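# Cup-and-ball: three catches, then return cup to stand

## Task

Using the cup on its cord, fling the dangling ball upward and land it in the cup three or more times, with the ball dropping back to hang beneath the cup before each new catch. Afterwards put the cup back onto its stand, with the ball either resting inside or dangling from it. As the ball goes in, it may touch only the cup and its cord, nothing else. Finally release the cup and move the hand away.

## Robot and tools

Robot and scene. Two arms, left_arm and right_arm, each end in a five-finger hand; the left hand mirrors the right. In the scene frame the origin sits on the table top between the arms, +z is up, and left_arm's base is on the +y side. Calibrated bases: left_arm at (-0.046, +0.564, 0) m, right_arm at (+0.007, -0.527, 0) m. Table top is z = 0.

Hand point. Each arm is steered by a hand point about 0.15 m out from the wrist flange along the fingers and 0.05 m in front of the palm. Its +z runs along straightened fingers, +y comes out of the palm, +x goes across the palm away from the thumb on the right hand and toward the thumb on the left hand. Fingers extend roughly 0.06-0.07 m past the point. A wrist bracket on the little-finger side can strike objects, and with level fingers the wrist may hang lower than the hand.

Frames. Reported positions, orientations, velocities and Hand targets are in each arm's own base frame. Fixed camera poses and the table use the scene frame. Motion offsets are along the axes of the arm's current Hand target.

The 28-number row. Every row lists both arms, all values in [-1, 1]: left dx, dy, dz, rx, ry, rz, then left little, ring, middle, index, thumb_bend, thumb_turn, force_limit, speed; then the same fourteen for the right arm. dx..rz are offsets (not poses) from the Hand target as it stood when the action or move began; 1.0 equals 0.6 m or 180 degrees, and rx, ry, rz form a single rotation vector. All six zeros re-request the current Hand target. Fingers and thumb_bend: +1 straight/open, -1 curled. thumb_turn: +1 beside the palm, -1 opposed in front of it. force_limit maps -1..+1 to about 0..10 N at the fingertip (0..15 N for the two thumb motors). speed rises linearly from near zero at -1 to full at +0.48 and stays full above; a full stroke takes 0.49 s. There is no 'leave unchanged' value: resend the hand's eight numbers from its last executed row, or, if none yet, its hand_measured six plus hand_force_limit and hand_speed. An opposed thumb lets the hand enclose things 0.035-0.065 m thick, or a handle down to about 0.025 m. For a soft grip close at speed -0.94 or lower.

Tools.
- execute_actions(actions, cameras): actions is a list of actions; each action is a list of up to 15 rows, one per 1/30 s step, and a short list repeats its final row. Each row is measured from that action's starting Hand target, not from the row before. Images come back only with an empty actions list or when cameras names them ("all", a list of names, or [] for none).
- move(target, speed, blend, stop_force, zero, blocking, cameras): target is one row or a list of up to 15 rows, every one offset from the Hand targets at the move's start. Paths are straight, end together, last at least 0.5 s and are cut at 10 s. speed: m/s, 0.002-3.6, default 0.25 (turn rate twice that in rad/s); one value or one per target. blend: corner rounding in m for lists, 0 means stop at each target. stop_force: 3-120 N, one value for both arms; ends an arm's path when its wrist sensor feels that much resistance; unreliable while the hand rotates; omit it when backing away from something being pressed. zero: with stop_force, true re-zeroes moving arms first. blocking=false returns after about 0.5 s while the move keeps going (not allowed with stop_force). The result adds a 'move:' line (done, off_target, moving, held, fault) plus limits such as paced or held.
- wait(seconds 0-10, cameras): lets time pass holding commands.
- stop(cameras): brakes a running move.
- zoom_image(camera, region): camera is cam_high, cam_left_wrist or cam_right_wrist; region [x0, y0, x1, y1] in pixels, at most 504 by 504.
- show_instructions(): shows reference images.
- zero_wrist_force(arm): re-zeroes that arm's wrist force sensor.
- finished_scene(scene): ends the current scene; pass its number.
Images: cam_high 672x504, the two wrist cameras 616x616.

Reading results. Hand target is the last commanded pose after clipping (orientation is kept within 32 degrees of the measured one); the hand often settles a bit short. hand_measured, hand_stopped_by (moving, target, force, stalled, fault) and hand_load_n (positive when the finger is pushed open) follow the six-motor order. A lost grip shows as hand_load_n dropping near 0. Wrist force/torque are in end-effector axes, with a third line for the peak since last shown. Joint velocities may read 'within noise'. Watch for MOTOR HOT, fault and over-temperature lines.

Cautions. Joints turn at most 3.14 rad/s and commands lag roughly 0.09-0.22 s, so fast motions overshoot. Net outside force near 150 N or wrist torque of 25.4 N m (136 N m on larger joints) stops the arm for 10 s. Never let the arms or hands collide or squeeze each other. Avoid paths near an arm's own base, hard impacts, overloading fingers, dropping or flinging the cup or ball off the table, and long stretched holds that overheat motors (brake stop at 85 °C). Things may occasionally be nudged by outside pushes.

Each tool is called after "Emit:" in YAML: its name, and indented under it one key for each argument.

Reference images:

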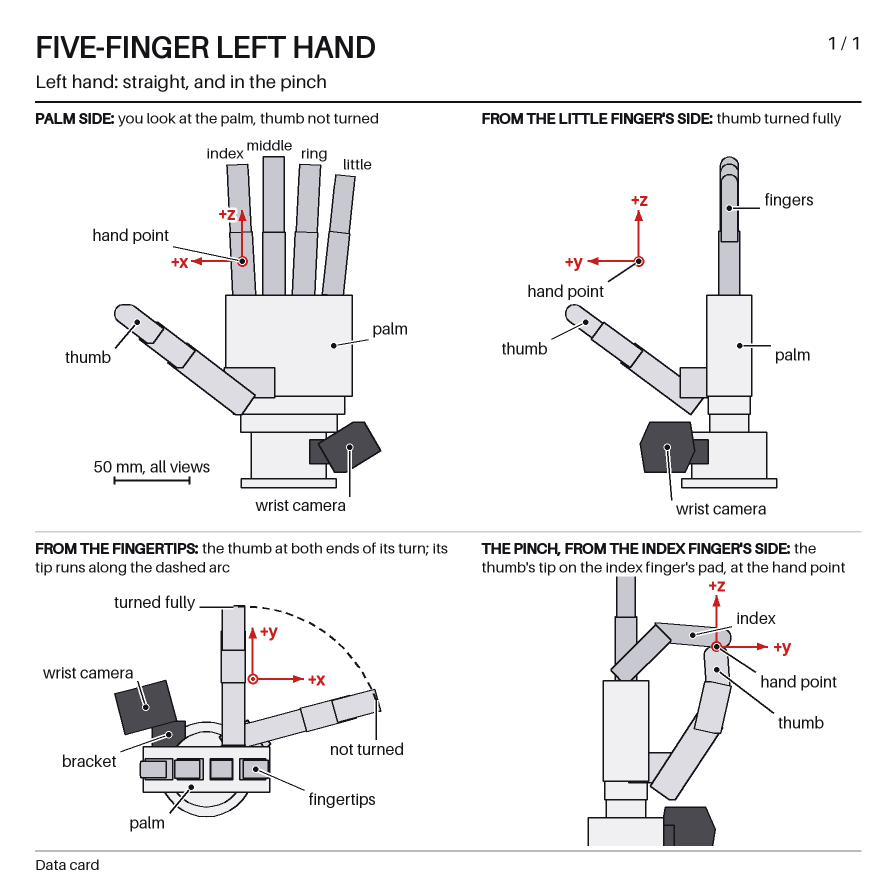

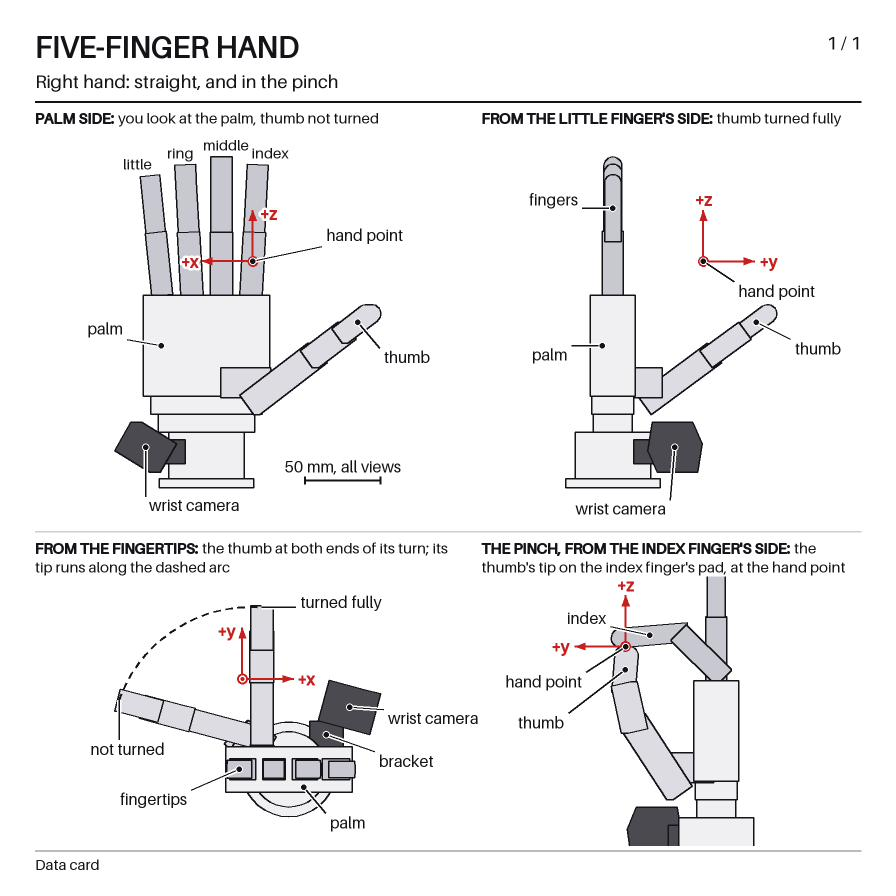

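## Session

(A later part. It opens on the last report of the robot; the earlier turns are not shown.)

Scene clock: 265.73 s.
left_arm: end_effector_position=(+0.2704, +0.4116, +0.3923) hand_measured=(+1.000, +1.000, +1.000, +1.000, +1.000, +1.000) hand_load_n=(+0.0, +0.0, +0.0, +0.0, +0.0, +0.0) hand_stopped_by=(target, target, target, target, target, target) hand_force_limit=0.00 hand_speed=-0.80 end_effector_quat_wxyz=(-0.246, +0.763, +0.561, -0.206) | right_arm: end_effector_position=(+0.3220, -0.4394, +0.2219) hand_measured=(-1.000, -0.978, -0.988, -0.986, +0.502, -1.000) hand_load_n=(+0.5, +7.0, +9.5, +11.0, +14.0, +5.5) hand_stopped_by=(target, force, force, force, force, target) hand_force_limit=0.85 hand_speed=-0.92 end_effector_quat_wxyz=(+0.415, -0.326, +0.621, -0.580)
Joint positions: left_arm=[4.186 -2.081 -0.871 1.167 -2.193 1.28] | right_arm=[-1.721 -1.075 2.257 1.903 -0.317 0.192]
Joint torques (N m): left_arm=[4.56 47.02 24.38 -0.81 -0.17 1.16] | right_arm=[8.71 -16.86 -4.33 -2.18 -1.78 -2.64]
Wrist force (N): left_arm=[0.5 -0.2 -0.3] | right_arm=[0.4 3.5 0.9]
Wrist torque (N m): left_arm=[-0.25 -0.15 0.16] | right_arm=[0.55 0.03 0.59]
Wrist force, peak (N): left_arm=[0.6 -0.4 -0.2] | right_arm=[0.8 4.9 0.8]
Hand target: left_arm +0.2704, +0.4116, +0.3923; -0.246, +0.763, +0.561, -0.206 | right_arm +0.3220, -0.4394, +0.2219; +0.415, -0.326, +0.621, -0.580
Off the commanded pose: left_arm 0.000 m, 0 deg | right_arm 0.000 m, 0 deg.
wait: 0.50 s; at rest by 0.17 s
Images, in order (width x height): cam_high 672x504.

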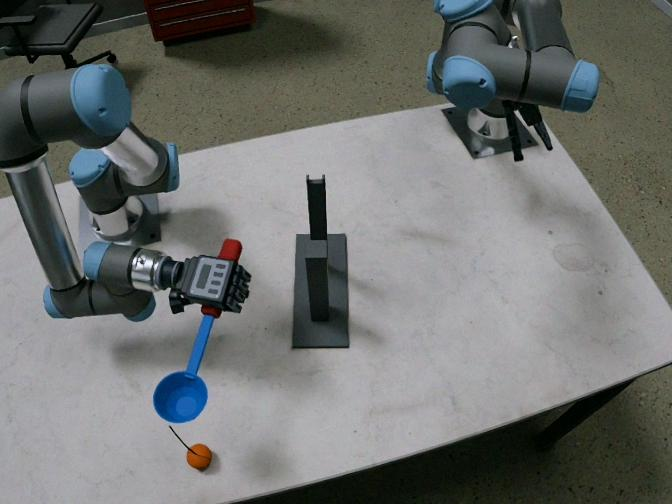

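Emit:
move:
  target:
    - [0,0,0,0,0,0,1,1,1,1,1,1,0,-0.8,0.0133,-0.0016,0.0109,0,0,0,-1,-1,-1,-1,-1,-1,0.85,-0.92]
    - [0,0,0,0,0,0,1,1,1,1,1,1,0,-0.8,0.0101,-0.0247,0.0113,0,0,0,-1,-1,-1,-1,-1,-1,0.85,-0.92]
    - [0,0,0,0,0,0,1,1,1,1,1,1,0,-0.8,0.0071,-0.0462,0.0116,0,0,0,-1,-1,-1,-1,-1,-1,0.85,-0.92]
  speed: [0.015, 0.008, 0.002]
  cameras: ["cam_high"]

Emit:
zoom_image:
  camera: "cam_high"
  region: [120, 400, 230, 504]

Emit:
wait:
  seconds: 0.2
  cameras: ["cam_high"]

Emit:
zoom_image:
  camera: "cam_high"
  region: [120, 400, 230, 504]

Emit:
wait:
  seconds: 0.2
  cameras: ["cam_high"]

Emit:
zoom_image:
  camera: "cam_high"
  region: [120, 400, 230, 504]

Scene clock: 279.60 s.
left_arm: end_effector_position=(+0.2704, +0.4116, +0.3923) hand_measured=(+1.000, +1.000, +1.000, +1.000, +1.000, +1.000) hand_load_n=(+0.0, +0.0, +0.0, +0.0, +0.0, +0.0) hand_stopped_by=(target, target, target, target, target, target) hand_force_limit=0.00 hand_speed=-0.80 end_effector_quat_wxyz=(-0.246, +0.763, +0.561, -0.206) | right_arm: end_effector_position=(+0.3241, -0.4495, +0.2489) hand_measured=(-1.000, -0.978, -0.988, -0.986, +0.502, -1.000) hand_load_n=(+0.5, +7.0, +9.5, +10.5, +14.0, +5.5) hand_stopped_by=(target, force, force, force, force, target) hand_force_limit=0.85 hand_speed=-0.92 end_effector_quat_wxyz=(+0.415, -0.326, +0.621, -0.580)
Joint positions: left_arm=[4.186 -2.081 -0.871 1.167 -2.193 1.28] | right_arm=[-1.711 -1.135 2.223 1.999 -0.327 0.19]
Joint torques (N m): left_arm=[4.49 47.54 24.05 -1.02 0.04 1.17] | right_arm=[-8.36 -37.51 -19.08 0.18 2.31 -2.39]
Wrist force (N): left_arm=[0.3 -0.3 -0.2] | right_arm=[0.7 4.1 1.1]
Wrist torque (N m): left_arm=[-0.28 -0.12 0.15] | right_arm=[0.56 0.00 0.75]
Wrist force, peak (N): left_arm=[0.9 -0.2 -0.2] | right_arm=[1.0 5.6 0.8]
Hand target: left_arm +0.2704, +0.4116, +0.3923; -0.246, +0.763, +0.561, -0.206 | right_arm +0.3241, -0.4495, +0.2489; +0.415, -0.326, +0.621, -0.580
Off the commanded pose: left_arm 0.000 m, 0 deg | right_arm 0.000 m, 0 deg.
move: done
Images, in order (width x height): cam_high 672x504.

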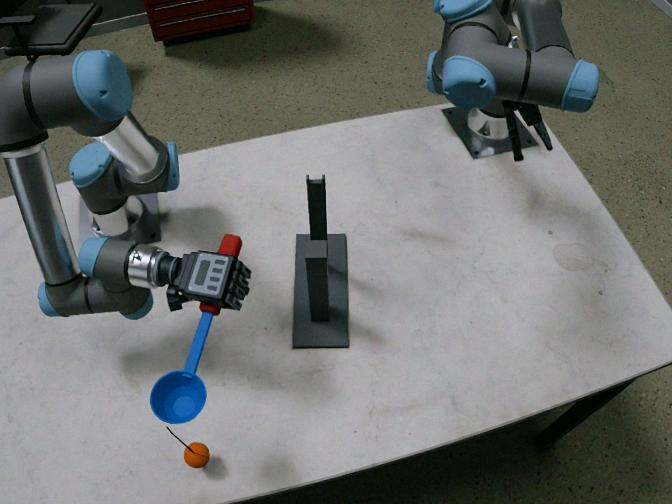

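Scaled by 4.582 from the camera's 672x504 image, which has a finer 960x720 frame.

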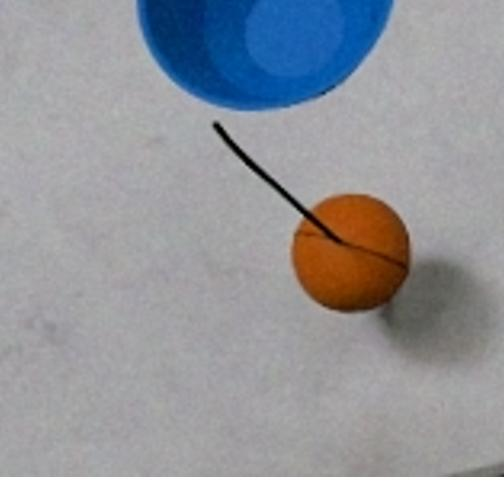

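Scene clock: 279.80 s.
left_arm: end_effector_position=(+0.2704, +0.4116, +0.3923) hand_measured=(+1.000, +1.000, +1.000, +1.000, +1.000, +1.000) hand_load_n=(+0.0, +0.0, +0.0, +0.0, +0.0, +0.0) hand_stopped_by=(target, target, target, target, target, target) hand_force_limit=0.00 hand_speed=-0.80 end_effector_quat_wxyz=(-0.246, +0.763, +0.561, -0.206) | right_arm: end_effector_position=(+0.3241, -0.4495, +0.2489) hand_measured=(-1.000, -0.978, -0.988, -0.986, +0.502, -1.000) hand_load_n=(+0.5, +7.0, +9.5, +10.5, +14.0, +5.5) hand_stopped_by=(target, force, force, force, force, target) hand_force_limit=0.85 hand_speed=-0.92 end_effector_quat_wxyz=(+0.415, -0.326, +0.621, -0.580)
Joint positions: left_arm=[4.186 -2.081 -0.871 1.167 -2.193 1.28] | right_arm=[-1.711 -1.135 2.223 1.999 -0.327 0.19]
Joint torques (N m): left_arm=[4.78 46.98 23.64 -0.87 -0.05 1.17] | right_arm=[-7.73 -34.49 -18.86 -0.91 2.31 -2.39]
Wrist force (N): left_arm=[0.4 -0.4 -0.2] | right_arm=[0.6 4.8 0.7]
Wrist torque (N m): left_arm=[-0.30 -0.13 0.17] | right_arm=[0.58 0.04 0.74]
Wrist force, peak (N): left_arm=[0.5 -0.1 -0.3] | right_arm=[0.8 5.1 0.7]
Hand target: left_arm +0.2704, +0.4116, +0.3923; -0.246, +0.763, +0.561, -0.206 | right_arm +0.3241, -0.4495, +0.2489; +0.415, -0.326, +0.621, -0.580
Off the commanded pose: left_arm 0.000 m, 0 deg | right_arm 0.000 m, 0 deg.
wait: 0.20 s; at rest by 0.17 s
Images, in order (width x height): cam_high 672x504.

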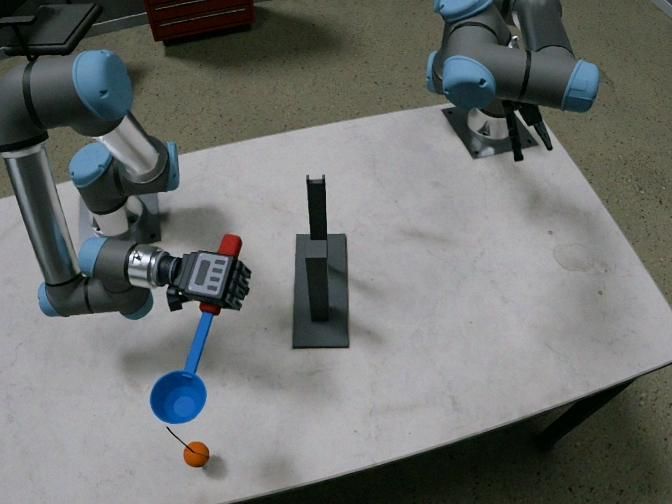

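Scaled by 4.582 from the camera's 672x504 image, which has a finer 960x720 frame.

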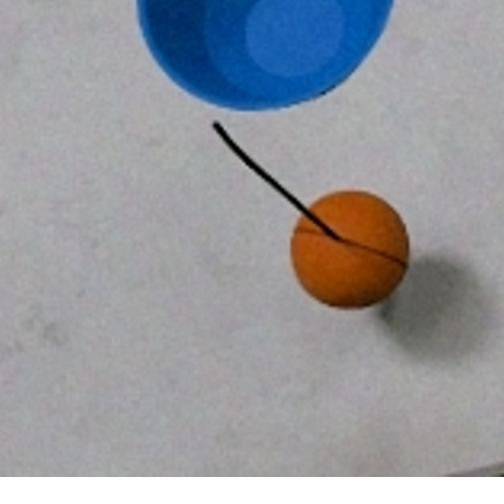

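Scene clock: 280.00 s.
left_arm: end_effector_position=(+0.2704, +0.4116, +0.3923) hand_measured=(+1.000, +1.000, +1.000, +1.000, +1.000, +1.000) hand_load_n=(+0.0, +0.0, +0.0, +0.0, +0.0, +0.0) hand_stopped_by=(target, target, target, target, target, target) hand_force_limit=0.00 hand_speed=-0.80 end_effector_quat_wxyz=(-0.246, +0.763, +0.561, -0.206) | right_arm: end_effector_position=(+0.3241, -0.4495, +0.2489) hand_measured=(-1.000, -0.978, -0.988, -0.986, +0.502, -1.000) hand_load_n=(+0.5, +7.0, +9.5, +10.5, +14.0, +5.5) hand_stopped_by=(target, force, force, force, force, target) hand_force_limit=0.85 hand_speed=-0.92 end_effector_quat_wxyz=(+0.415, -0.326, +0.621, -0.580)
Joint positions: left_arm=[4.186 -2.081 -0.871 1.167 -2.193 1.28] | right_arm=[-1.711 -1.135 2.223 1.999 -0.327 0.19]
Joint torques (N m): left_arm=[4.36 46.94 24.06 -0.8 -0.02 1.18] | right_arm=[-7.88 -31.72 -18.34 -1.5 2.28 -2.43]
Wrist force (N): left_arm=[0.6 -0.3 -0.3] | right_arm=[0.6 4.2 0.9]
Wrist torque (N m): left_arm=[-0.27 -0.17 0.18] | right_arm=[0.57 0.02 0.74]
Wrist force, peak (N): left_arm=[0.6 -0.3 -0.3] | right_arm=[1.1 5.0 0.5]
Hand target: left_arm +0.2704, +0.4116, +0.3923; -0.246, +0.763, +0.561, -0.206 | right_arm +0.3241, -0.4495, +0.2489; +0.415, -0.326, +0.621, -0.580
Off the commanded pose: left_arm 0.000 m, 0 deg | right_arm 0.000 m, 0 deg.
wait: 0.20 s; at rest by 0.17 s
Images, in order (width x height): cam_high 672x504.

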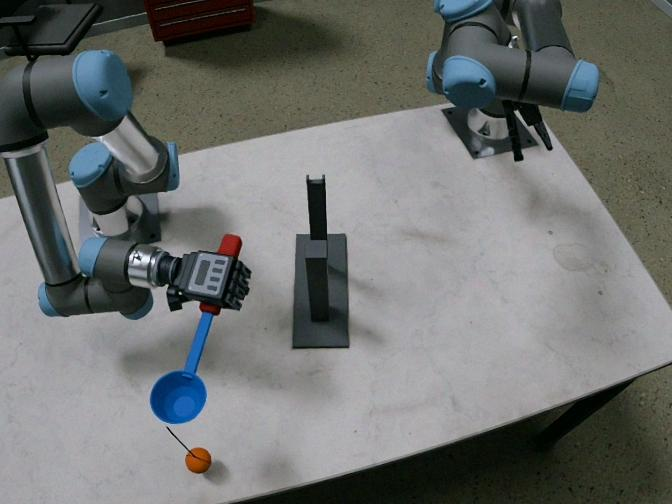

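Scaled by 4.582 from the camera's 672x504 image, which has a finer 960x720 frame.

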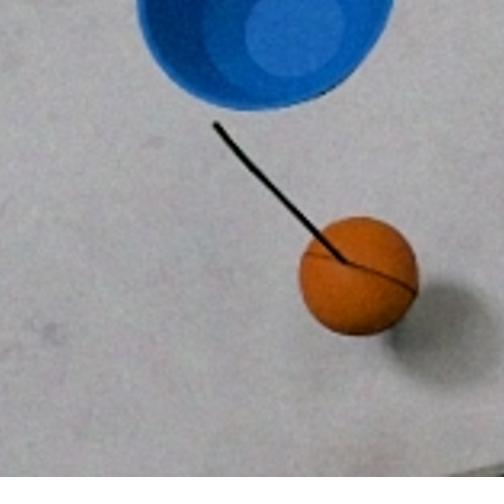

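Emit:
move:
  target: [0,0,0,0,0,0,1,1,1,1,1,1,0,-0.8,0.0061,0.0446,-0.0007,0,0,0,-1,-1,-1,-1,-1,-1,0.85,-0.92]
  speed: 0.03

Emit:
wait:
  seconds: 4
  cameras: ["cam_high"]

Emit:
zoom_image:
  camera: "cam_high"
  region: [120, 400, 230, 504]

Emit:
wait:
  seconds: 0.5
  cameras: ["cam_high"]

Emit:
zoom_image:
  camera: "cam_high"
  region: [120, 400, 230, 504]

Scene clock: 292.43 s.
left_arm: end_effector_position=(+0.2704, +0.4116, +0.3923) hand_measured=(+1.000, +1.000, +1.000, +1.000, +1.000, +1.000) hand_load_n=(+0.0, +0.0, +0.0, +0.0, +0.0, +0.0) hand_stopped_by=(target, target, target, target, target, target) hand_force_limit=0.00 hand_speed=-0.80 end_effector_quat_wxyz=(-0.246, +0.763, +0.561, -0.206) | right_arm: end_effector_position=(+0.3242, -0.4495, +0.2218) hand_measured=(-1.000, -0.978, -0.988, -0.986, +0.502, -1.000) hand_load_n=(+0.5, +7.0, +9.5, +10.5, +14.0, +5.5) hand_stopped_by=(target, force, force, force, force, target) hand_force_limit=0.85 hand_speed=-0.92 end_effector_quat_wxyz=(+0.415, -0.326, +0.621, -0.580)
Joint positions: left_arm=[4.186 -2.081 -0.871 1.167 -2.193 1.28] | right_arm=[-1.71 -1.062 2.228 1.921 -0.327 0.19]
Joint torques (N m): left_arm=[4.08 46.71 23.38 -0.73 0 1.13] | right_arm=[7.89 -41.67 -13.13 0.66 -1.98 1.85]
Wrist force (N): left_arm=[0.4 -0.2 0.0] | right_arm=[1.0 4.5 0.7]
Wrist torque (N m): left_arm=[-0.27 -0.13 0.16] | right_arm=[0.54 -0.01 0.61]
Wrist force, peak (N): left_arm=[0.7 -0.3 -0.3] | right_arm=[0.9 5.5 1.0]
Hand target: left_arm +0.2704, +0.4116, +0.3923; -0.246, +0.763, +0.561, -0.206 | right_arm +0.3242, -0.4495, +0.2219; +0.415, -0.326, +0.621, -0.580
Off the commanded pose: left_arm 0.000 m, 0 deg | right_arm 0.000 m, 0 deg.
move: done

Scene clock: 296.43 s.
left_arm: end_effector_position=(+0.2704, +0.4116, +0.3923) hand_measured=(+1.000, +1.000, +1.000, +1.000, +1.000, +1.000) hand_load_n=(+0.0, +0.0, +0.0, +0.0, +0.0, +0.0) hand_stopped_by=(target, target, target, target, target, target) hand_force_limit=0.00 hand_speed=-0.80 end_effector_quat_wxyz=(-0.246, +0.763, +0.561, -0.206) | right_arm: end_effector_position=(+0.3242, -0.4495, +0.2219) hand_measured=(-1.000, -0.978, -0.988, -0.986, +0.502, -1.000) hand_load_n=(+0.5, +7.0, +9.5, +11.0, +14.0, +5.5) hand_stopped_by=(target, force, force, force, force, target) hand_force_limit=0.85 hand_speed=-0.92 end_effector_quat_wxyz=(+0.415, -0.326, +0.621, -0.580)
Joint positions: left_arm=[4.186 -2.081 -0.871 1.167 -2.193 1.28] | right_arm=[-1.71 -1.062 2.228 1.921 -0.327 0.19]
Joint torques (N m): left_arm=[3.26 46.2 23.28 -0.82 0.01 1.19] | right_arm=[2 -41.48 -17.66 0.58 0.88 -2.01]
Wrist force (N): left_arm=[0.3 -0.2 -0.2] | right_arm=[0.6 4.6 0.9]
Wrist torque (N m): left_arm=[-0.27 -0.12 0.15] | right_arm=[0.56 0.05 0.59]
Wrist force, peak (N): left_arm=[0.7 -0.3 -0.3] | right_arm=[1.0 5.2 0.7]
Hand target: left_arm +0.2704, +0.4116, +0.3923; -0.246, +0.763, +0.561, -0.206 | right_arm +0.3242, -0.4495, +0.2219; +0.415, -0.326, +0.621, -0.580
Off the commanded pose: left_arm 0.000 m, 0 deg | right_arm 0.000 m, 0 deg.
wait: 4.00 s; at rest by 0.17 s
Images, in order (width x height): cam_high 672x504.

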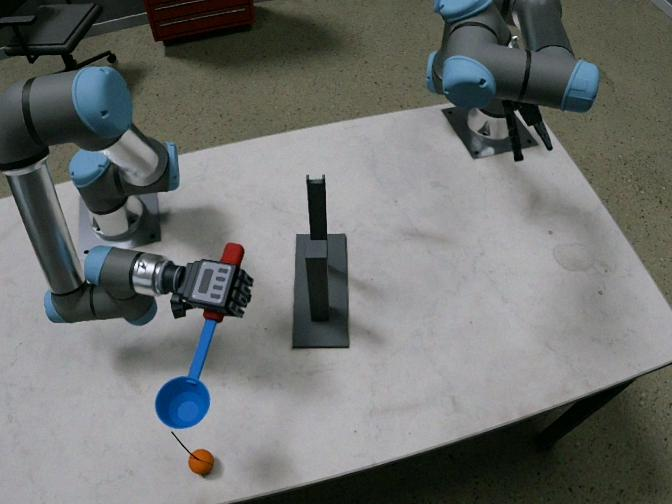

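Scaled by 4.582 from the camera's 672x504 image, which has a finer 960x720 frame.

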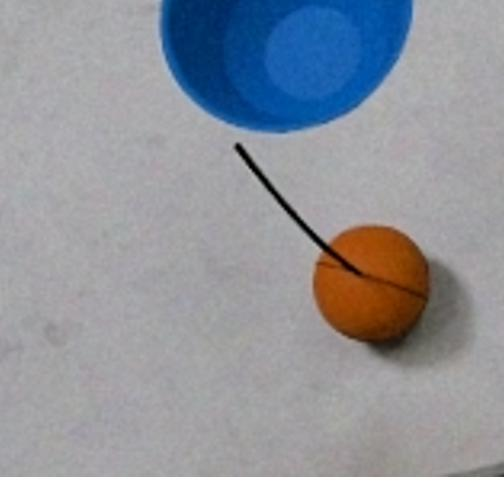

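Scene clock: 296.93 s.
left_arm: end_effector_position=(+0.2704, +0.4116, +0.3923) hand_measured=(+1.000, +1.000, +1.000, +1.000, +1.000, +1.000) hand_load_n=(+0.0, +0.0, +0.0, +0.0, +0.0, +0.0) hand_stopped_by=(target, target, target, target, target, target) hand_force_limit=0.00 hand_speed=-0.80 end_effector_quat_wxyz=(-0.246, +0.763, +0.561, -0.206) | right_arm: end_effector_position=(+0.3242, -0.4495, +0.2219) hand_measured=(-1.000, -0.978, -0.988, -0.986, +0.502, -1.000) hand_load_n=(+0.5, +7.0, +9.5, +11.0, +13.5, +5.5) hand_stopped_by=(target, force, force, force, force, target) hand_force_limit=0.85 hand_speed=-0.92 end_effector_quat_wxyz=(+0.415, -0.326, +0.621, -0.580)
Joint positions: left_arm=[4.186 -2.081 -0.871 1.167 -2.193 1.28] | right_arm=[-1.71 -1.062 2.228 1.921 -0.327 0.19]
Joint torques (N m): left_arm=[3.44 46.46 23.07 -0.88 -0.04 1.17] | right_arm=[0.74 -41.69 -17.58 0.5 1.24 -1.84]
Wrist force (N): left_arm=[0.4 -0.2 -0.2] | right_arm=[0.8 3.7 0.9]
Wrist torque (N m): left_arm=[-0.27 -0.14 0.16] | right_arm=[0.57 -0.02 0.62]
Wrist force, peak (N): left_arm=[0.4 -0.5 -0.4] | right_arm=[0.8 5.0 0.5]
Hand target: left_arm +0.2704, +0.4116, +0.3923; -0.246, +0.763, +0.561, -0.206 | right_arm +0.3242, -0.4495, +0.2219; +0.415, -0.326, +0.621, -0.580
Off the commanded pose: left_arm 0.000 m, 0 deg | right_arm 0.000 m, 0 deg.
wait: 0.50 s; at rest by 0.17 s
Images, in order (width x height): cam_high 672x504.

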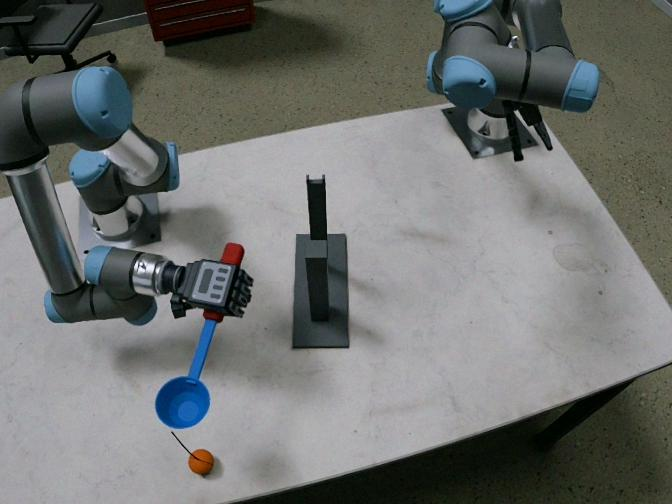

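Scaled by 4.582 from the camera's 672x504 image, which has a finer 960x720 frame.

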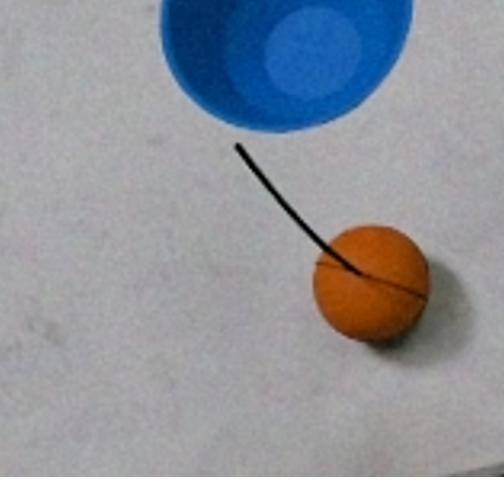

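Emit:
move:
  target: [0,0,0,0,0,0,1,1,1,1,1,1,0,-0.8,0.0146,-0.0018,0.0112,0,0,0,-1,-1,-1,-1,-1,-1,0.85,-0.92]
  speed: 0.015
  cameras: ["cam_high"]

Emit:
zoom_image:
  camera: "cam_high"
  region: [120, 400, 230, 504]

Emit:
wait:
  seconds: 1.5
  cameras: ["cam_high"]

Emit:
zoom_image:
  camera: "cam_high"
  region: [120, 400, 230, 504]

Scene clock: 301.67 s.
left_arm: end_effector_position=(+0.2704, +0.4116, +0.3923) hand_measured=(+1.000, +1.000, +1.000, +1.000, +1.000, +1.000) hand_load_n=(+0.0, +0.0, +0.0, +0.0, +0.0, +0.0) hand_stopped_by=(target, target, target, target, target, target) hand_force_limit=0.00 hand_speed=-0.80 end_effector_quat_wxyz=(-0.246, +0.763, +0.561, -0.206) | right_arm: end_effector_position=(+0.3263, -0.4605, +0.2219) hand_measured=(-1.000, -0.978, -0.988, -0.986, +0.502, -1.000) hand_load_n=(+0.5, +7.0, +9.0, +10.5, +13.5, +5.5) hand_stopped_by=(target, force, force, force, force, target) hand_force_limit=0.85 hand_speed=-0.92 end_effector_quat_wxyz=(+0.415, -0.326, +0.621, -0.580)
Joint positions: left_arm=[4.186 -2.081 -0.871 1.167 -2.193 1.28] | right_arm=[-1.701 -1.048 2.195 1.941 -0.337 0.188]
Joint torques (N m): left_arm=[3.33 47.03 23.01 -0.84 0.01 1.19] | right_arm=[0.31 -32.92 -2.19 -1.65 -0.65 -2.65]
Wrist force (N): left_arm=[0.3 -0.2 -0.1] | right_arm=[0.7 4.9 0.8]
Wrist torque (N m): left_arm=[-0.28 -0.12 0.15] | right_arm=[0.60 0.02 0.66]
Wrist force, peak (N): left_arm=[0.5 -0.5 -0.3] | right_arm=[1.1 5.2 0.8]
Hand target: left_arm +0.2704, +0.4116, +0.3923; -0.246, +0.763, +0.561, -0.206 | right_arm +0.3262, -0.4604, +0.2219; +0.415, -0.326, +0.621, -0.580
Off the commanded pose: left_arm 0.000 m, 0 deg | right_arm 0.000 m, 0 deg.
move: done
Images, in order (width x height): cam_high 672x504.

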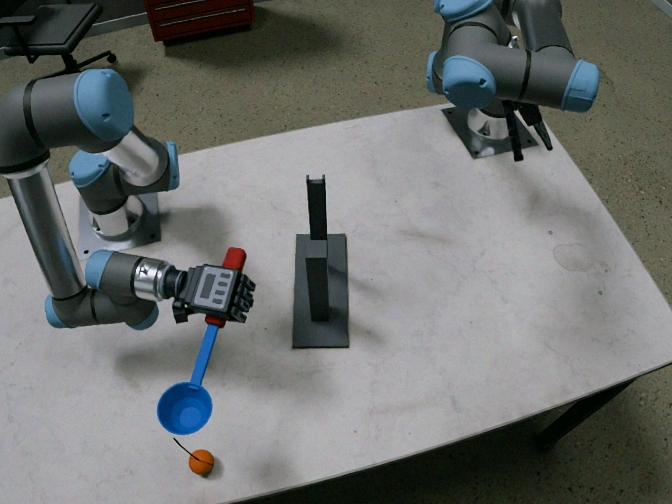

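Scaled by 4.582 from the camera's 672x504 image, which has a finer 960x720 frame.

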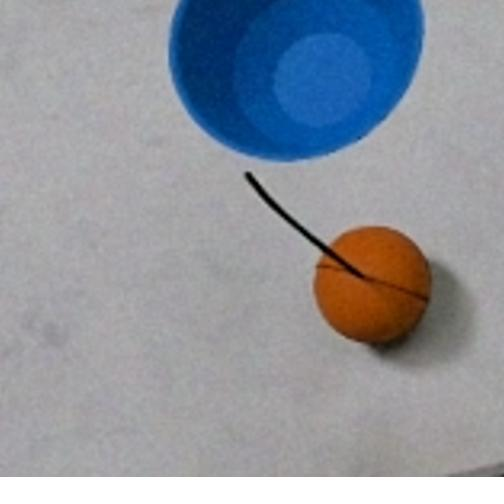

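Scene clock: 303.17 s.
left_arm: end_effector_position=(+0.2704, +0.4116, +0.3923) hand_measured=(+1.000, +1.000, +1.000, +1.000, +1.000, +1.000) hand_load_n=(+0.0, +0.0, +0.0, +0.0, +0.0, +0.0) hand_stopped_by=(target, target, target, target, target, target) hand_force_limit=0.00 hand_speed=-0.80 end_effector_quat_wxyz=(-0.246, +0.763, +0.561, -0.206) | right_arm: end_effector_position=(+0.3262, -0.4604, +0.2219) hand_measured=(-1.000, -0.978, -0.988, -0.986, +0.502, -1.000) hand_load_n=(+1.0, +7.0, +9.5, +10.5, +13.5, +5.5) hand_stopped_by=(target, force, force, force, force, target) hand_force_limit=0.85 hand_speed=-0.92 end_effector_quat_wxyz=(+0.415, -0.326, +0.621, -0.580)
Joint positions: left_arm=[4.186 -2.081 -0.871 1.167 -2.193 1.28] | right_arm=[-1.701 -1.048 2.196 1.941 -0.337 0.188]
Joint torques (N m): left_arm=[3.39 46.46 22.87 -0.91 0.01 1.09] | right_arm=[-7.95 -42.7 -2.62 -2.29 2.04 -1.62]
Wrist force (N): left_arm=[0.4 -0.3 -0.2] | right_arm=[0.7 4.2 1.0]
Wrist torque (N m): left_arm=[-0.28 -0.14 0.17] | right_arm=[0.56 0.01 0.66]
Wrist force, peak (N): left_arm=[0.6 -0.2 -0.3] | right_arm=[0.8 5.2 0.8]
Hand target: left_arm +0.2704, +0.4116, +0.3923; -0.246, +0.763, +0.561, -0.206 | right_arm +0.3262, -0.4604, +0.2219; +0.415, -0.326, +0.621, -0.580
Off the commanded pose: left_arm 0.000 m, 0 deg | right_arm 0.000 m, 0 deg.
wait: 1.50 s; at rest by 0.17 s
Images, in order (width x height): cam_high 672x504.

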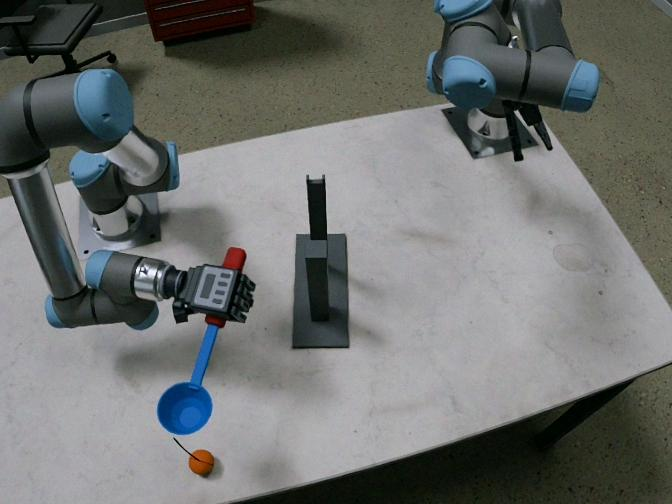

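Scaled by 4.582 from the camera's 672x504 image, which has a finer 960x720 frame.

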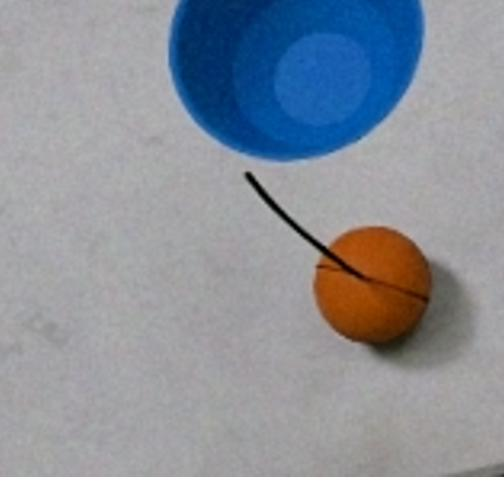

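Emit:
move:
  target:
    - [0,0,0,0,0,0,1,1,1,1,1,1,0,-0.8,-0.0032,-0.0231,0.0004,0,0,0,-1,-1,-1,-1,-1,-1,0.85,-0.92]
    - [0,0,0,0,0,0,1,1,1,1,1,1,0,-0.8,-0.0062,-0.0446,0.0007,0,0,0,-1,-1,-1,-1,-1,-1,0.85,-0.92]
  speed: [0.008, 0.002]
  cameras: ["cam_high"]

Emit:
zoom_image:
  camera: "cam_high"
  region: [120, 400, 230, 504]

Emit:
wait:
  seconds: 0.2
  cameras: ["cam_high"]

Emit:
zoom_image:
  camera: "cam_high"
  region: [120, 400, 230, 504]

Emit:
wait:
  seconds: 0.2
  cameras: ["cam_high"]

Emit:
zoom_image:
  camera: "cam_high"
  region: [120, 400, 230, 504]

Scene clock: 327.87 s.
left_arm: end_effector_position=(+0.2704, +0.4116, +0.3923) hand_measured=(+1.000, +1.000, +1.000, +1.000, +1.000, +1.000) hand_load_n=(+0.0, +0.0, +0.0, +0.0, +0.0, +0.0) hand_stopped_by=(target, target, target, target, target, target) hand_force_limit=0.00 hand_speed=-0.80 end_effector_quat_wxyz=(-0.246, +0.763, +0.561, -0.206) | right_arm: end_effector_position=(+0.3262, -0.4604, +0.2489) hand_measured=(-1.000, -0.978, -0.988, -0.986, +0.502, -1.000) hand_load_n=(+0.5, +7.5, +9.5, +10.5, +13.5, +5.5) hand_stopped_by=(target, force, force, force, force, target) hand_force_limit=0.85 hand_speed=-0.92 end_effector_quat_wxyz=(+0.415, -0.326, +0.621, -0.580)
Joint positions: left_arm=[4.186 -2.081 -0.871 1.167 -2.193 1.28] | right_arm=[-1.701 -1.119 2.191 2.016 -0.337 0.188]
Joint torques (N m): left_arm=[2.46 45.85 22.77 -0.98 0.03 1.01] | right_arm=[-7.63 -38.49 -19.56 0.03 2.38 -2.37]
Wrist force (N): left_arm=[0.4 -0.1 -0.1] | right_arm=[0.6 5.2 1.0]
Wrist torque (N m): left_arm=[-0.26 -0.13 0.16] | right_arm=[0.58 0.04 0.74]
Wrist force, peak (N): left_arm=[0.5 -0.6 -0.3] | right_arm=[0.9 5.5 1.0]
Hand target: left_arm +0.2704, +0.4116, +0.3923; -0.246, +0.763, +0.561, -0.206 | right_arm +0.3262, -0.4604, +0.2489; +0.415, -0.326, +0.621, -0.580
Off the commanded pose: left_arm 0.000 m, 0 deg | right_arm 0.000 m, 0 deg.
move: done
Images, in order (width x height): cam_high 672x504.

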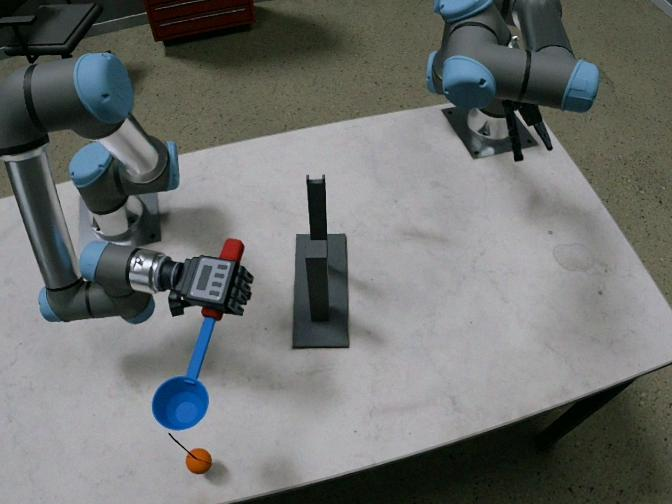

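Scaled by 4.582 from the camera's 672x504 image, which has a finer 960x720 frame.

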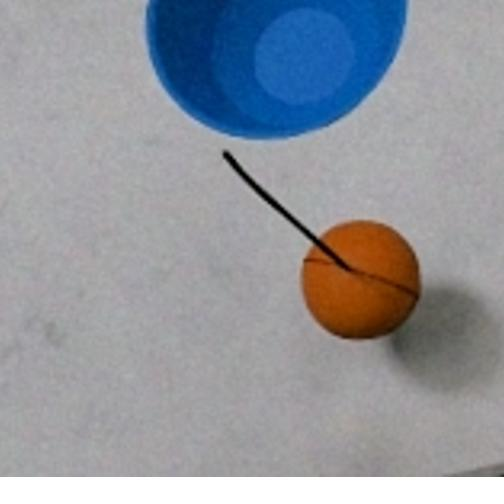

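Scene clock: 328.07 s.
left_arm: end_effector_position=(+0.2704, +0.4116, +0.3923) hand_measured=(+1.000, +1.000, +1.000, +1.000, +1.000, +1.000) hand_load_n=(+0.0, +0.0, +0.0, +0.0, -0.5, +0.0) hand_stopped_by=(target, target, target, target, target, target) hand_force_limit=0.00 hand_speed=-0.80 end_effector_quat_wxyz=(-0.246, +0.763, +0.561, -0.206) | right_arm: end_effector_position=(+0.3262, -0.4604, +0.2489) hand_measured=(-1.000, -0.978, -0.988, -0.986, +0.502, -1.000) hand_load_n=(+0.5, +7.0, +9.5, +11.0, +14.0, +5.5) hand_stopped_by=(target, force, force, force, force, target) hand_force_limit=0.85 hand_speed=-0.92 end_effector_quat_wxyz=(+0.415, -0.326, +0.621, -0.580)
Joint positions: left_arm=[4.186 -2.081 -0.871 1.167 -2.193 1.28] | right_arm=[-1.701 -1.119 2.191 2.016 -0.337 0.188]
Joint torques (N m): left_arm=[2.53 46.18 22.86 -0.88 -0.01 1.15] | right_arm=[-7.47 -36.05 -19.61 -0.73 2.29 -2.41]
Wrist force (N): left_arm=[0.5 -0.4 -0.1] | right_arm=[0.6 4.1 0.7]
Wrist torque (N m): left_arm=[-0.30 -0.14 0.17] | right_arm=[0.62 0.01 0.76]
Wrist force, peak (N): left_arm=[0.5 -0.4 -0.1] | right_arm=[1.0 5.1 0.7]
Hand target: left_arm +0.2704, +0.4116, +0.3923; -0.246, +0.763, +0.561, -0.206 | right_arm +0.3262, -0.4604, +0.2489; +0.415, -0.326, +0.621, -0.580
Off the commanded pose: left_arm 0.000 m, 0 deg | right_arm 0.000 m, 0 deg.
wait: 0.20 s; at rest by 0.17 s
Images, in order (width x height): cam_high 672x504.

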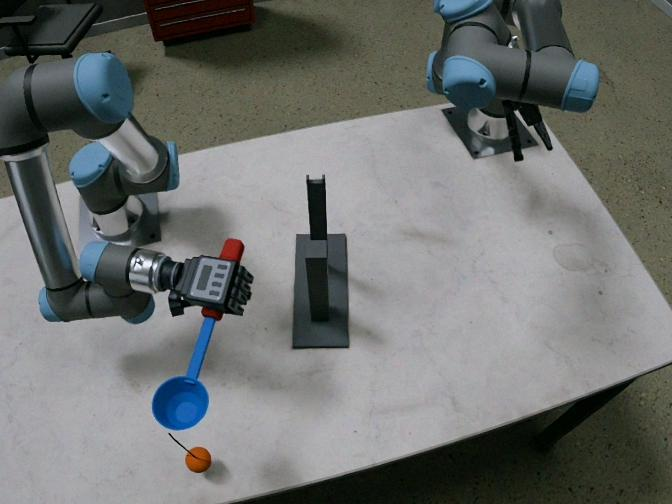

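Scaled by 4.582 from the camera's 672x504 image, which has a finer 960x720 frame.

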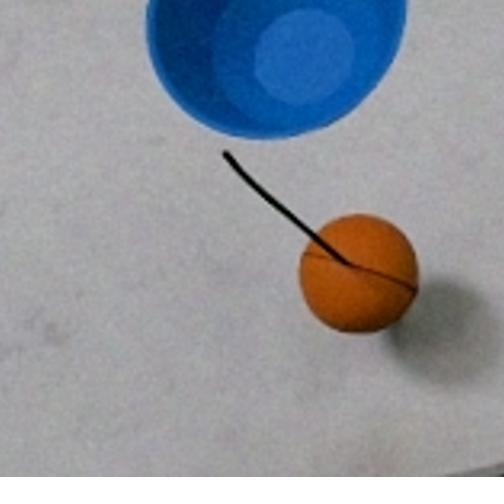

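Scene clock: 328.27 s.
left_arm: end_effector_position=(+0.2704, +0.4116, +0.3923) hand_measured=(+1.000, +1.000, +1.000, +1.000, +1.000, +1.000) hand_load_n=(+0.0, +0.0, +0.0, +0.0, +0.0, +0.0) hand_stopped_by=(target, target, target, target, target, target) hand_force_limit=0.00 hand_speed=-0.80 end_effector_quat_wxyz=(-0.246, +0.763, +0.561, -0.206) | right_arm: end_effector_position=(+0.3262, -0.4604, +0.2489) hand_measured=(-1.000, -0.978, -0.988, -0.986, +0.502, -1.000) hand_load_n=(+0.5, +7.0, +9.5, +10.5, +14.0, +5.5) hand_stopped_by=(target, force, force, force, force, target) hand_force_limit=0.85 hand_speed=-0.92 end_effector_quat_wxyz=(+0.415, -0.326, +0.621, -0.580)
Joint positions: left_arm=[4.186 -2.081 -0.871 1.167 -2.193 1.28] | right_arm=[-1.701 -1.119 2.191 2.016 -0.337 0.188]
Joint torques (N m): left_arm=[2.57 45.73 22.25 -0.9 0 0.96] | right_arm=[-7.64 -33.34 -18.57 -1.57 2.27 -2.51]
Wrist force (N): left_arm=[0.4 -0.2 0.1] | right_arm=[0.8 5.1 1.0]
Wrist torque (N m): left_arm=[-0.29 -0.13 0.16] | right_arm=[0.58 0.02 0.74]
Wrist force, peak (N): left_arm=[0.6 -0.4 -0.1] | right_arm=[1.1 5.1 0.9]
Hand target: left_arm +0.2704, +0.4116, +0.3923; -0.246, +0.763, +0.561, -0.206 | right_arm +0.3262, -0.4604, +0.2489; +0.415, -0.326, +0.621, -0.580
Off the commanded pose: left_arm 0.000 m, 0 deg | right_arm 0.000 m, 0 deg.
wait: 0.20 s; at rest by 0.17 s
Images, in order (width x height): cam_high 672x504.

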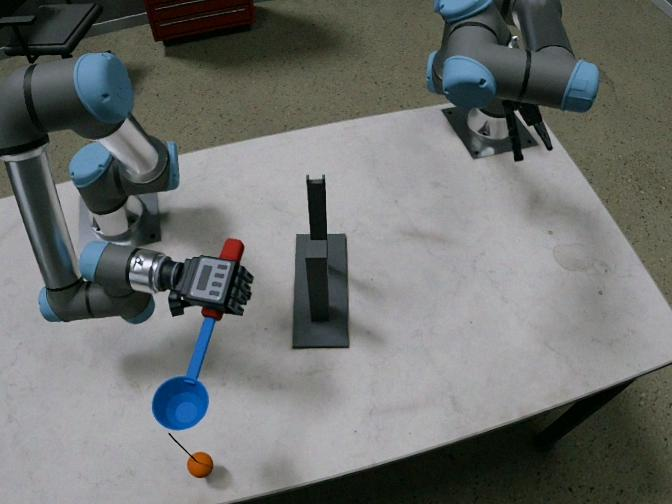

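Scaled by 4.582 from the camera's 672x504 image, which has a finer 960x720 frame.

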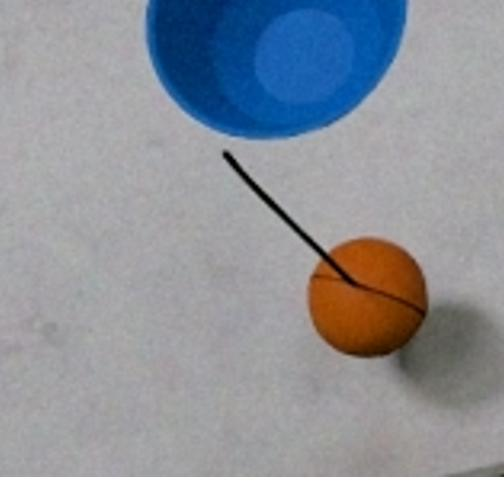

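Emit:
wait:
  seconds: 0.1
  cameras: ["cam_high"]

Emit:
zoom_image:
  camera: "cam_high"
  region: [120, 400, 230, 504]

Emit:
wait:
  seconds: 0.2
  cameras: ["cam_high"]

Emit:
zoom_image:
  camera: "cam_high"
  region: [120, 400, 230, 504]

Emit:
wait:
  seconds: 0.2
  cameras: ["cam_high"]

Emit:
zoom_image:
  camera: "cam_high"
  region: [120, 400, 230, 504]

Scene clock: 334.67 s.
left_arm: end_effector_position=(+0.2704, +0.4116, +0.3923) hand_measured=(+1.000, +1.000, +1.000, +1.000, +1.000, +1.000) hand_load_n=(+0.0, +0.0, +0.0, +0.0, +0.0, +0.0) hand_stopped_by=(target, target, target, target, target, target) hand_force_limit=0.00 hand_speed=-0.80 end_effector_quat_wxyz=(-0.246, +0.763, +0.561, -0.206) | right_arm: end_effector_position=(+0.3262, -0.4604, +0.2489) hand_measured=(-1.000, -0.978, -0.988, -0.986, +0.502, -1.000) hand_load_n=(+1.0, +7.0, +9.0, +11.0, +13.5, +5.5) hand_stopped_by=(target, force, force, force, force, target) hand_force_limit=0.85 hand_speed=-0.92 end_effector_quat_wxyz=(+0.415, -0.326, +0.621, -0.580)
Joint positions: left_arm=[4.186 -2.081 -0.871 1.167 -2.193 1.28] | right_arm=[-1.701 -1.119 2.191 2.016 -0.337 0.188]
Joint torques (N m): left_arm=[2.3 45.54 22.25 -0.87 0.03 0.97] | right_arm=[-6.91 -19.67 -8.94 -1.9 1.95 -2.47]
Wrist force (N): left_arm=[0.3 -0.3 -0.3] | right_arm=[0.5 4.1 0.8]
Wrist torque (N m): left_arm=[-0.27 -0.13 0.16] | right_arm=[0.62 0.03 0.75]
Wrist force, peak (N): left_arm=[0.6 -0.3 -0.2] | right_arm=[0.9 5.5 1.1]
Hand target: left_arm +0.2704, +0.4116, +0.3923; -0.246, +0.763, +0.561, -0.206 | right_arm +0.3262, -0.4604, +0.2489; +0.415, -0.326, +0.621, -0.580
Off the commanded pose: left_arm 0.000 m, 0 deg | right_arm 0.000 m, 0 deg.
wait: 0.10 s; at rest from the start
Images, in order (width x height): cam_high 672x504.

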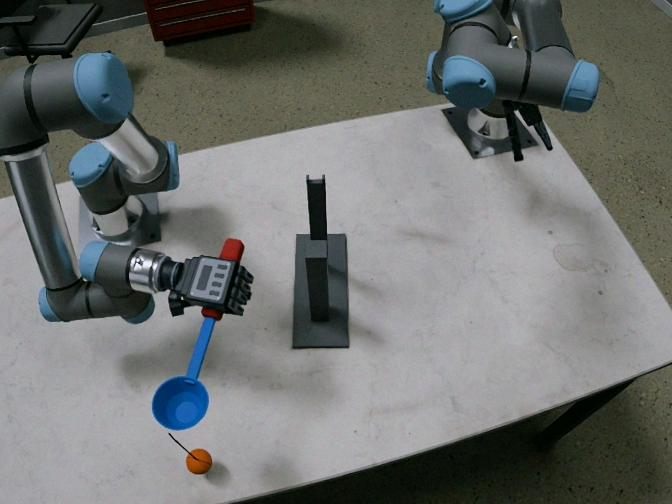

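Scaled by 4.582 from the camera's 672x504 image, which has a finer 960x720 frame.

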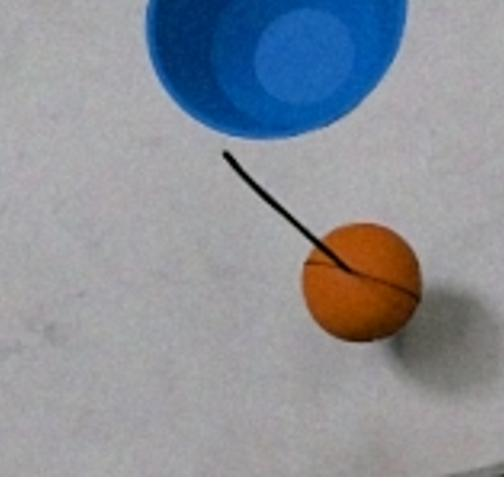

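Scene clock: 334.87 s.
left_arm: end_effector_position=(+0.2704, +0.4116, +0.3923) hand_measured=(+1.000, +1.000, +1.000, +1.000, +1.000, +1.000) hand_load_n=(+0.0, +0.0, +0.0, +0.0, +0.0, -0.5) hand_stopped_by=(target, target, target, target, target, target) hand_force_limit=0.00 hand_speed=-0.80 end_effector_quat_wxyz=(-0.246, +0.763, +0.561, -0.206) | right_arm: end_effector_position=(+0.3262, -0.4604, +0.2489) hand_measured=(-1.000, -0.978, -0.988, -0.986, +0.502, -1.000) hand_load_n=(+0.5, +7.0, +9.0, +10.5, +14.0, +5.5) hand_stopped_by=(target, force, force, force, force, target) hand_force_limit=0.85 hand_speed=-0.92 end_effector_quat_wxyz=(+0.415, -0.326, +0.621, -0.580)
Joint positions: left_arm=[4.186 -2.081 -0.871 1.167 -2.193 1.28] | right_arm=[-1.701 -1.119 2.191 2.016 -0.337 0.188]
Joint torques (N m): left_arm=[1.86 45.24 21.99 -0.81 -0.11 1.08] | right_arm=[-6.43 -19.28 -8.79 -1.86 1.85 -2.43]
Wrist force (N): left_arm=[0.6 -0.1 -0.1] | right_arm=[0.9 5.3 1.2]
Wrist torque (N m): left_arm=[-0.26 -0.15 0.16] | right_arm=[0.58 0.00 0.76]
Wrist force, peak (N): left_arm=[0.6 -0.1 0.0] | right_arm=[0.9 5.3 1.2]
Hand target: left_arm +0.2704, +0.4116, +0.3923; -0.246, +0.763, +0.561, -0.206 | right_arm +0.3262, -0.4604, +0.2489; +0.415, -0.326, +0.621, -0.580
Off the commanded pose: left_arm 0.000 m, 0 deg | right_arm 0.000 m, 0 deg.
wait: 0.20 s; at rest by 0.17 s
Images, in order (width x height): cam_high 672x504.

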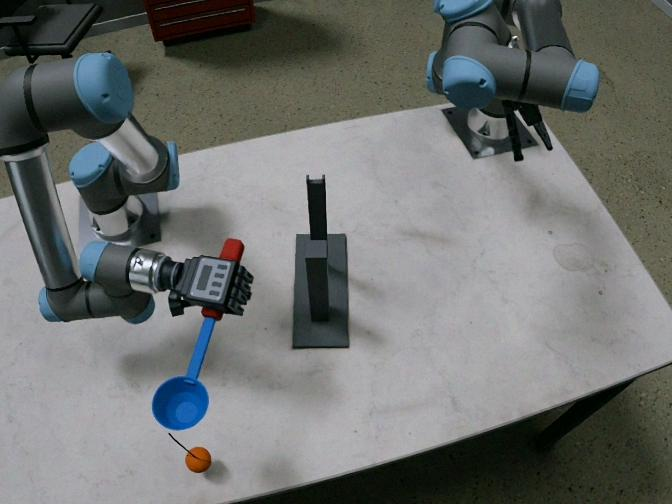

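Scaled by 4.582 from the camera's 672x504 image, which has a finer 960x720 frame.

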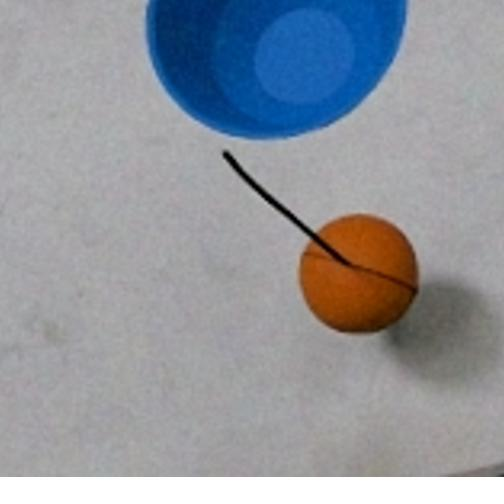

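Scene clock: 335.07 s.
left_arm: end_effector_position=(+0.2704, +0.4116, +0.3923) hand_measured=(+1.000, +1.000, +1.000, +1.000, +1.000, +1.000) hand_load_n=(+0.0, +0.0, +0.0, +0.0, +0.0, +0.0) hand_stopped_by=(target, target, target, target, target, target) hand_force_limit=0.00 hand_speed=-0.80 end_effector_quat_wxyz=(-0.246, +0.763, +0.561, -0.206) | right_arm: end_effector_position=(+0.3262, -0.4604, +0.2489) hand_measured=(-1.000, -0.978, -0.988, -0.986, +0.502, -1.000) hand_load_n=(+0.5, +7.0, +9.5, +11.0, +14.0, +5.5) hand_stopped_by=(target, force, force, force, force, target) hand_force_limit=0.85 hand_speed=-0.92 end_effector_quat_wxyz=(+0.415, -0.326, +0.621, -0.580)
Joint positions: left_arm=[4.186 -2.081 -0.871 1.167 -2.193 1.28] | right_arm=[-1.701 -1.119 2.191 2.016 -0.337 0.188]
Joint torques (N m): left_arm=[2.88 45.49 22.53 -0.87 0.06 1.06] | right_arm=[-6.66 -19.01 -9.03 -1.91 1.86 -2.45]
Wrist force (N): left_arm=[0.4 -0.3 -0.2] | right_arm=[0.5 3.7 0.9]
Wrist torque (N m): left_arm=[-0.29 -0.13 0.16] | right_arm=[0.56 0.02 0.74]
Wrist force, peak (N): left_arm=[0.6 -0.2 -0.1] | right_arm=[1.0 5.1 0.7]
Hand target: left_arm +0.2704, +0.4116, +0.3923; -0.246, +0.763, +0.561, -0.206 | right_arm +0.3262, -0.4604, +0.2489; +0.415, -0.326, +0.621, -0.580
Off the commanded pose: left_arm 0.000 m, 0 deg | right_arm 0.000 m, 0 deg.
wait: 0.20 s; at rest by 0.17 s
Images, in order (width x height): cam_high 672x504.

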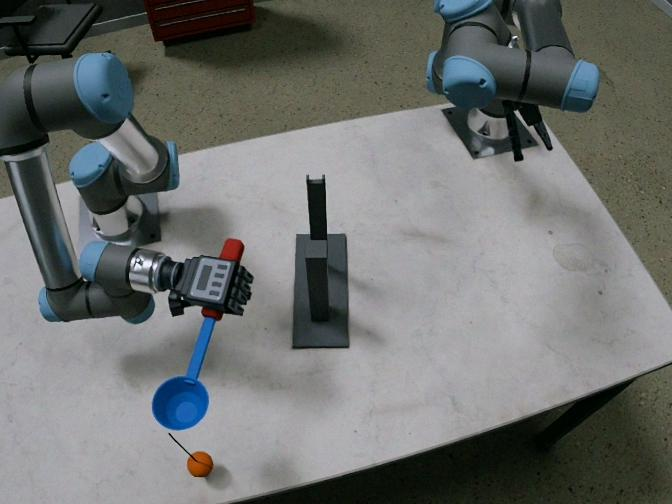

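Scaled by 4.582 from the camera's 672x504 image, which has a finer 960x720 frame.

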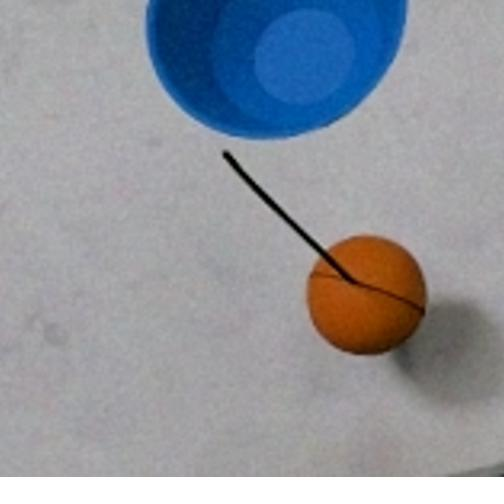

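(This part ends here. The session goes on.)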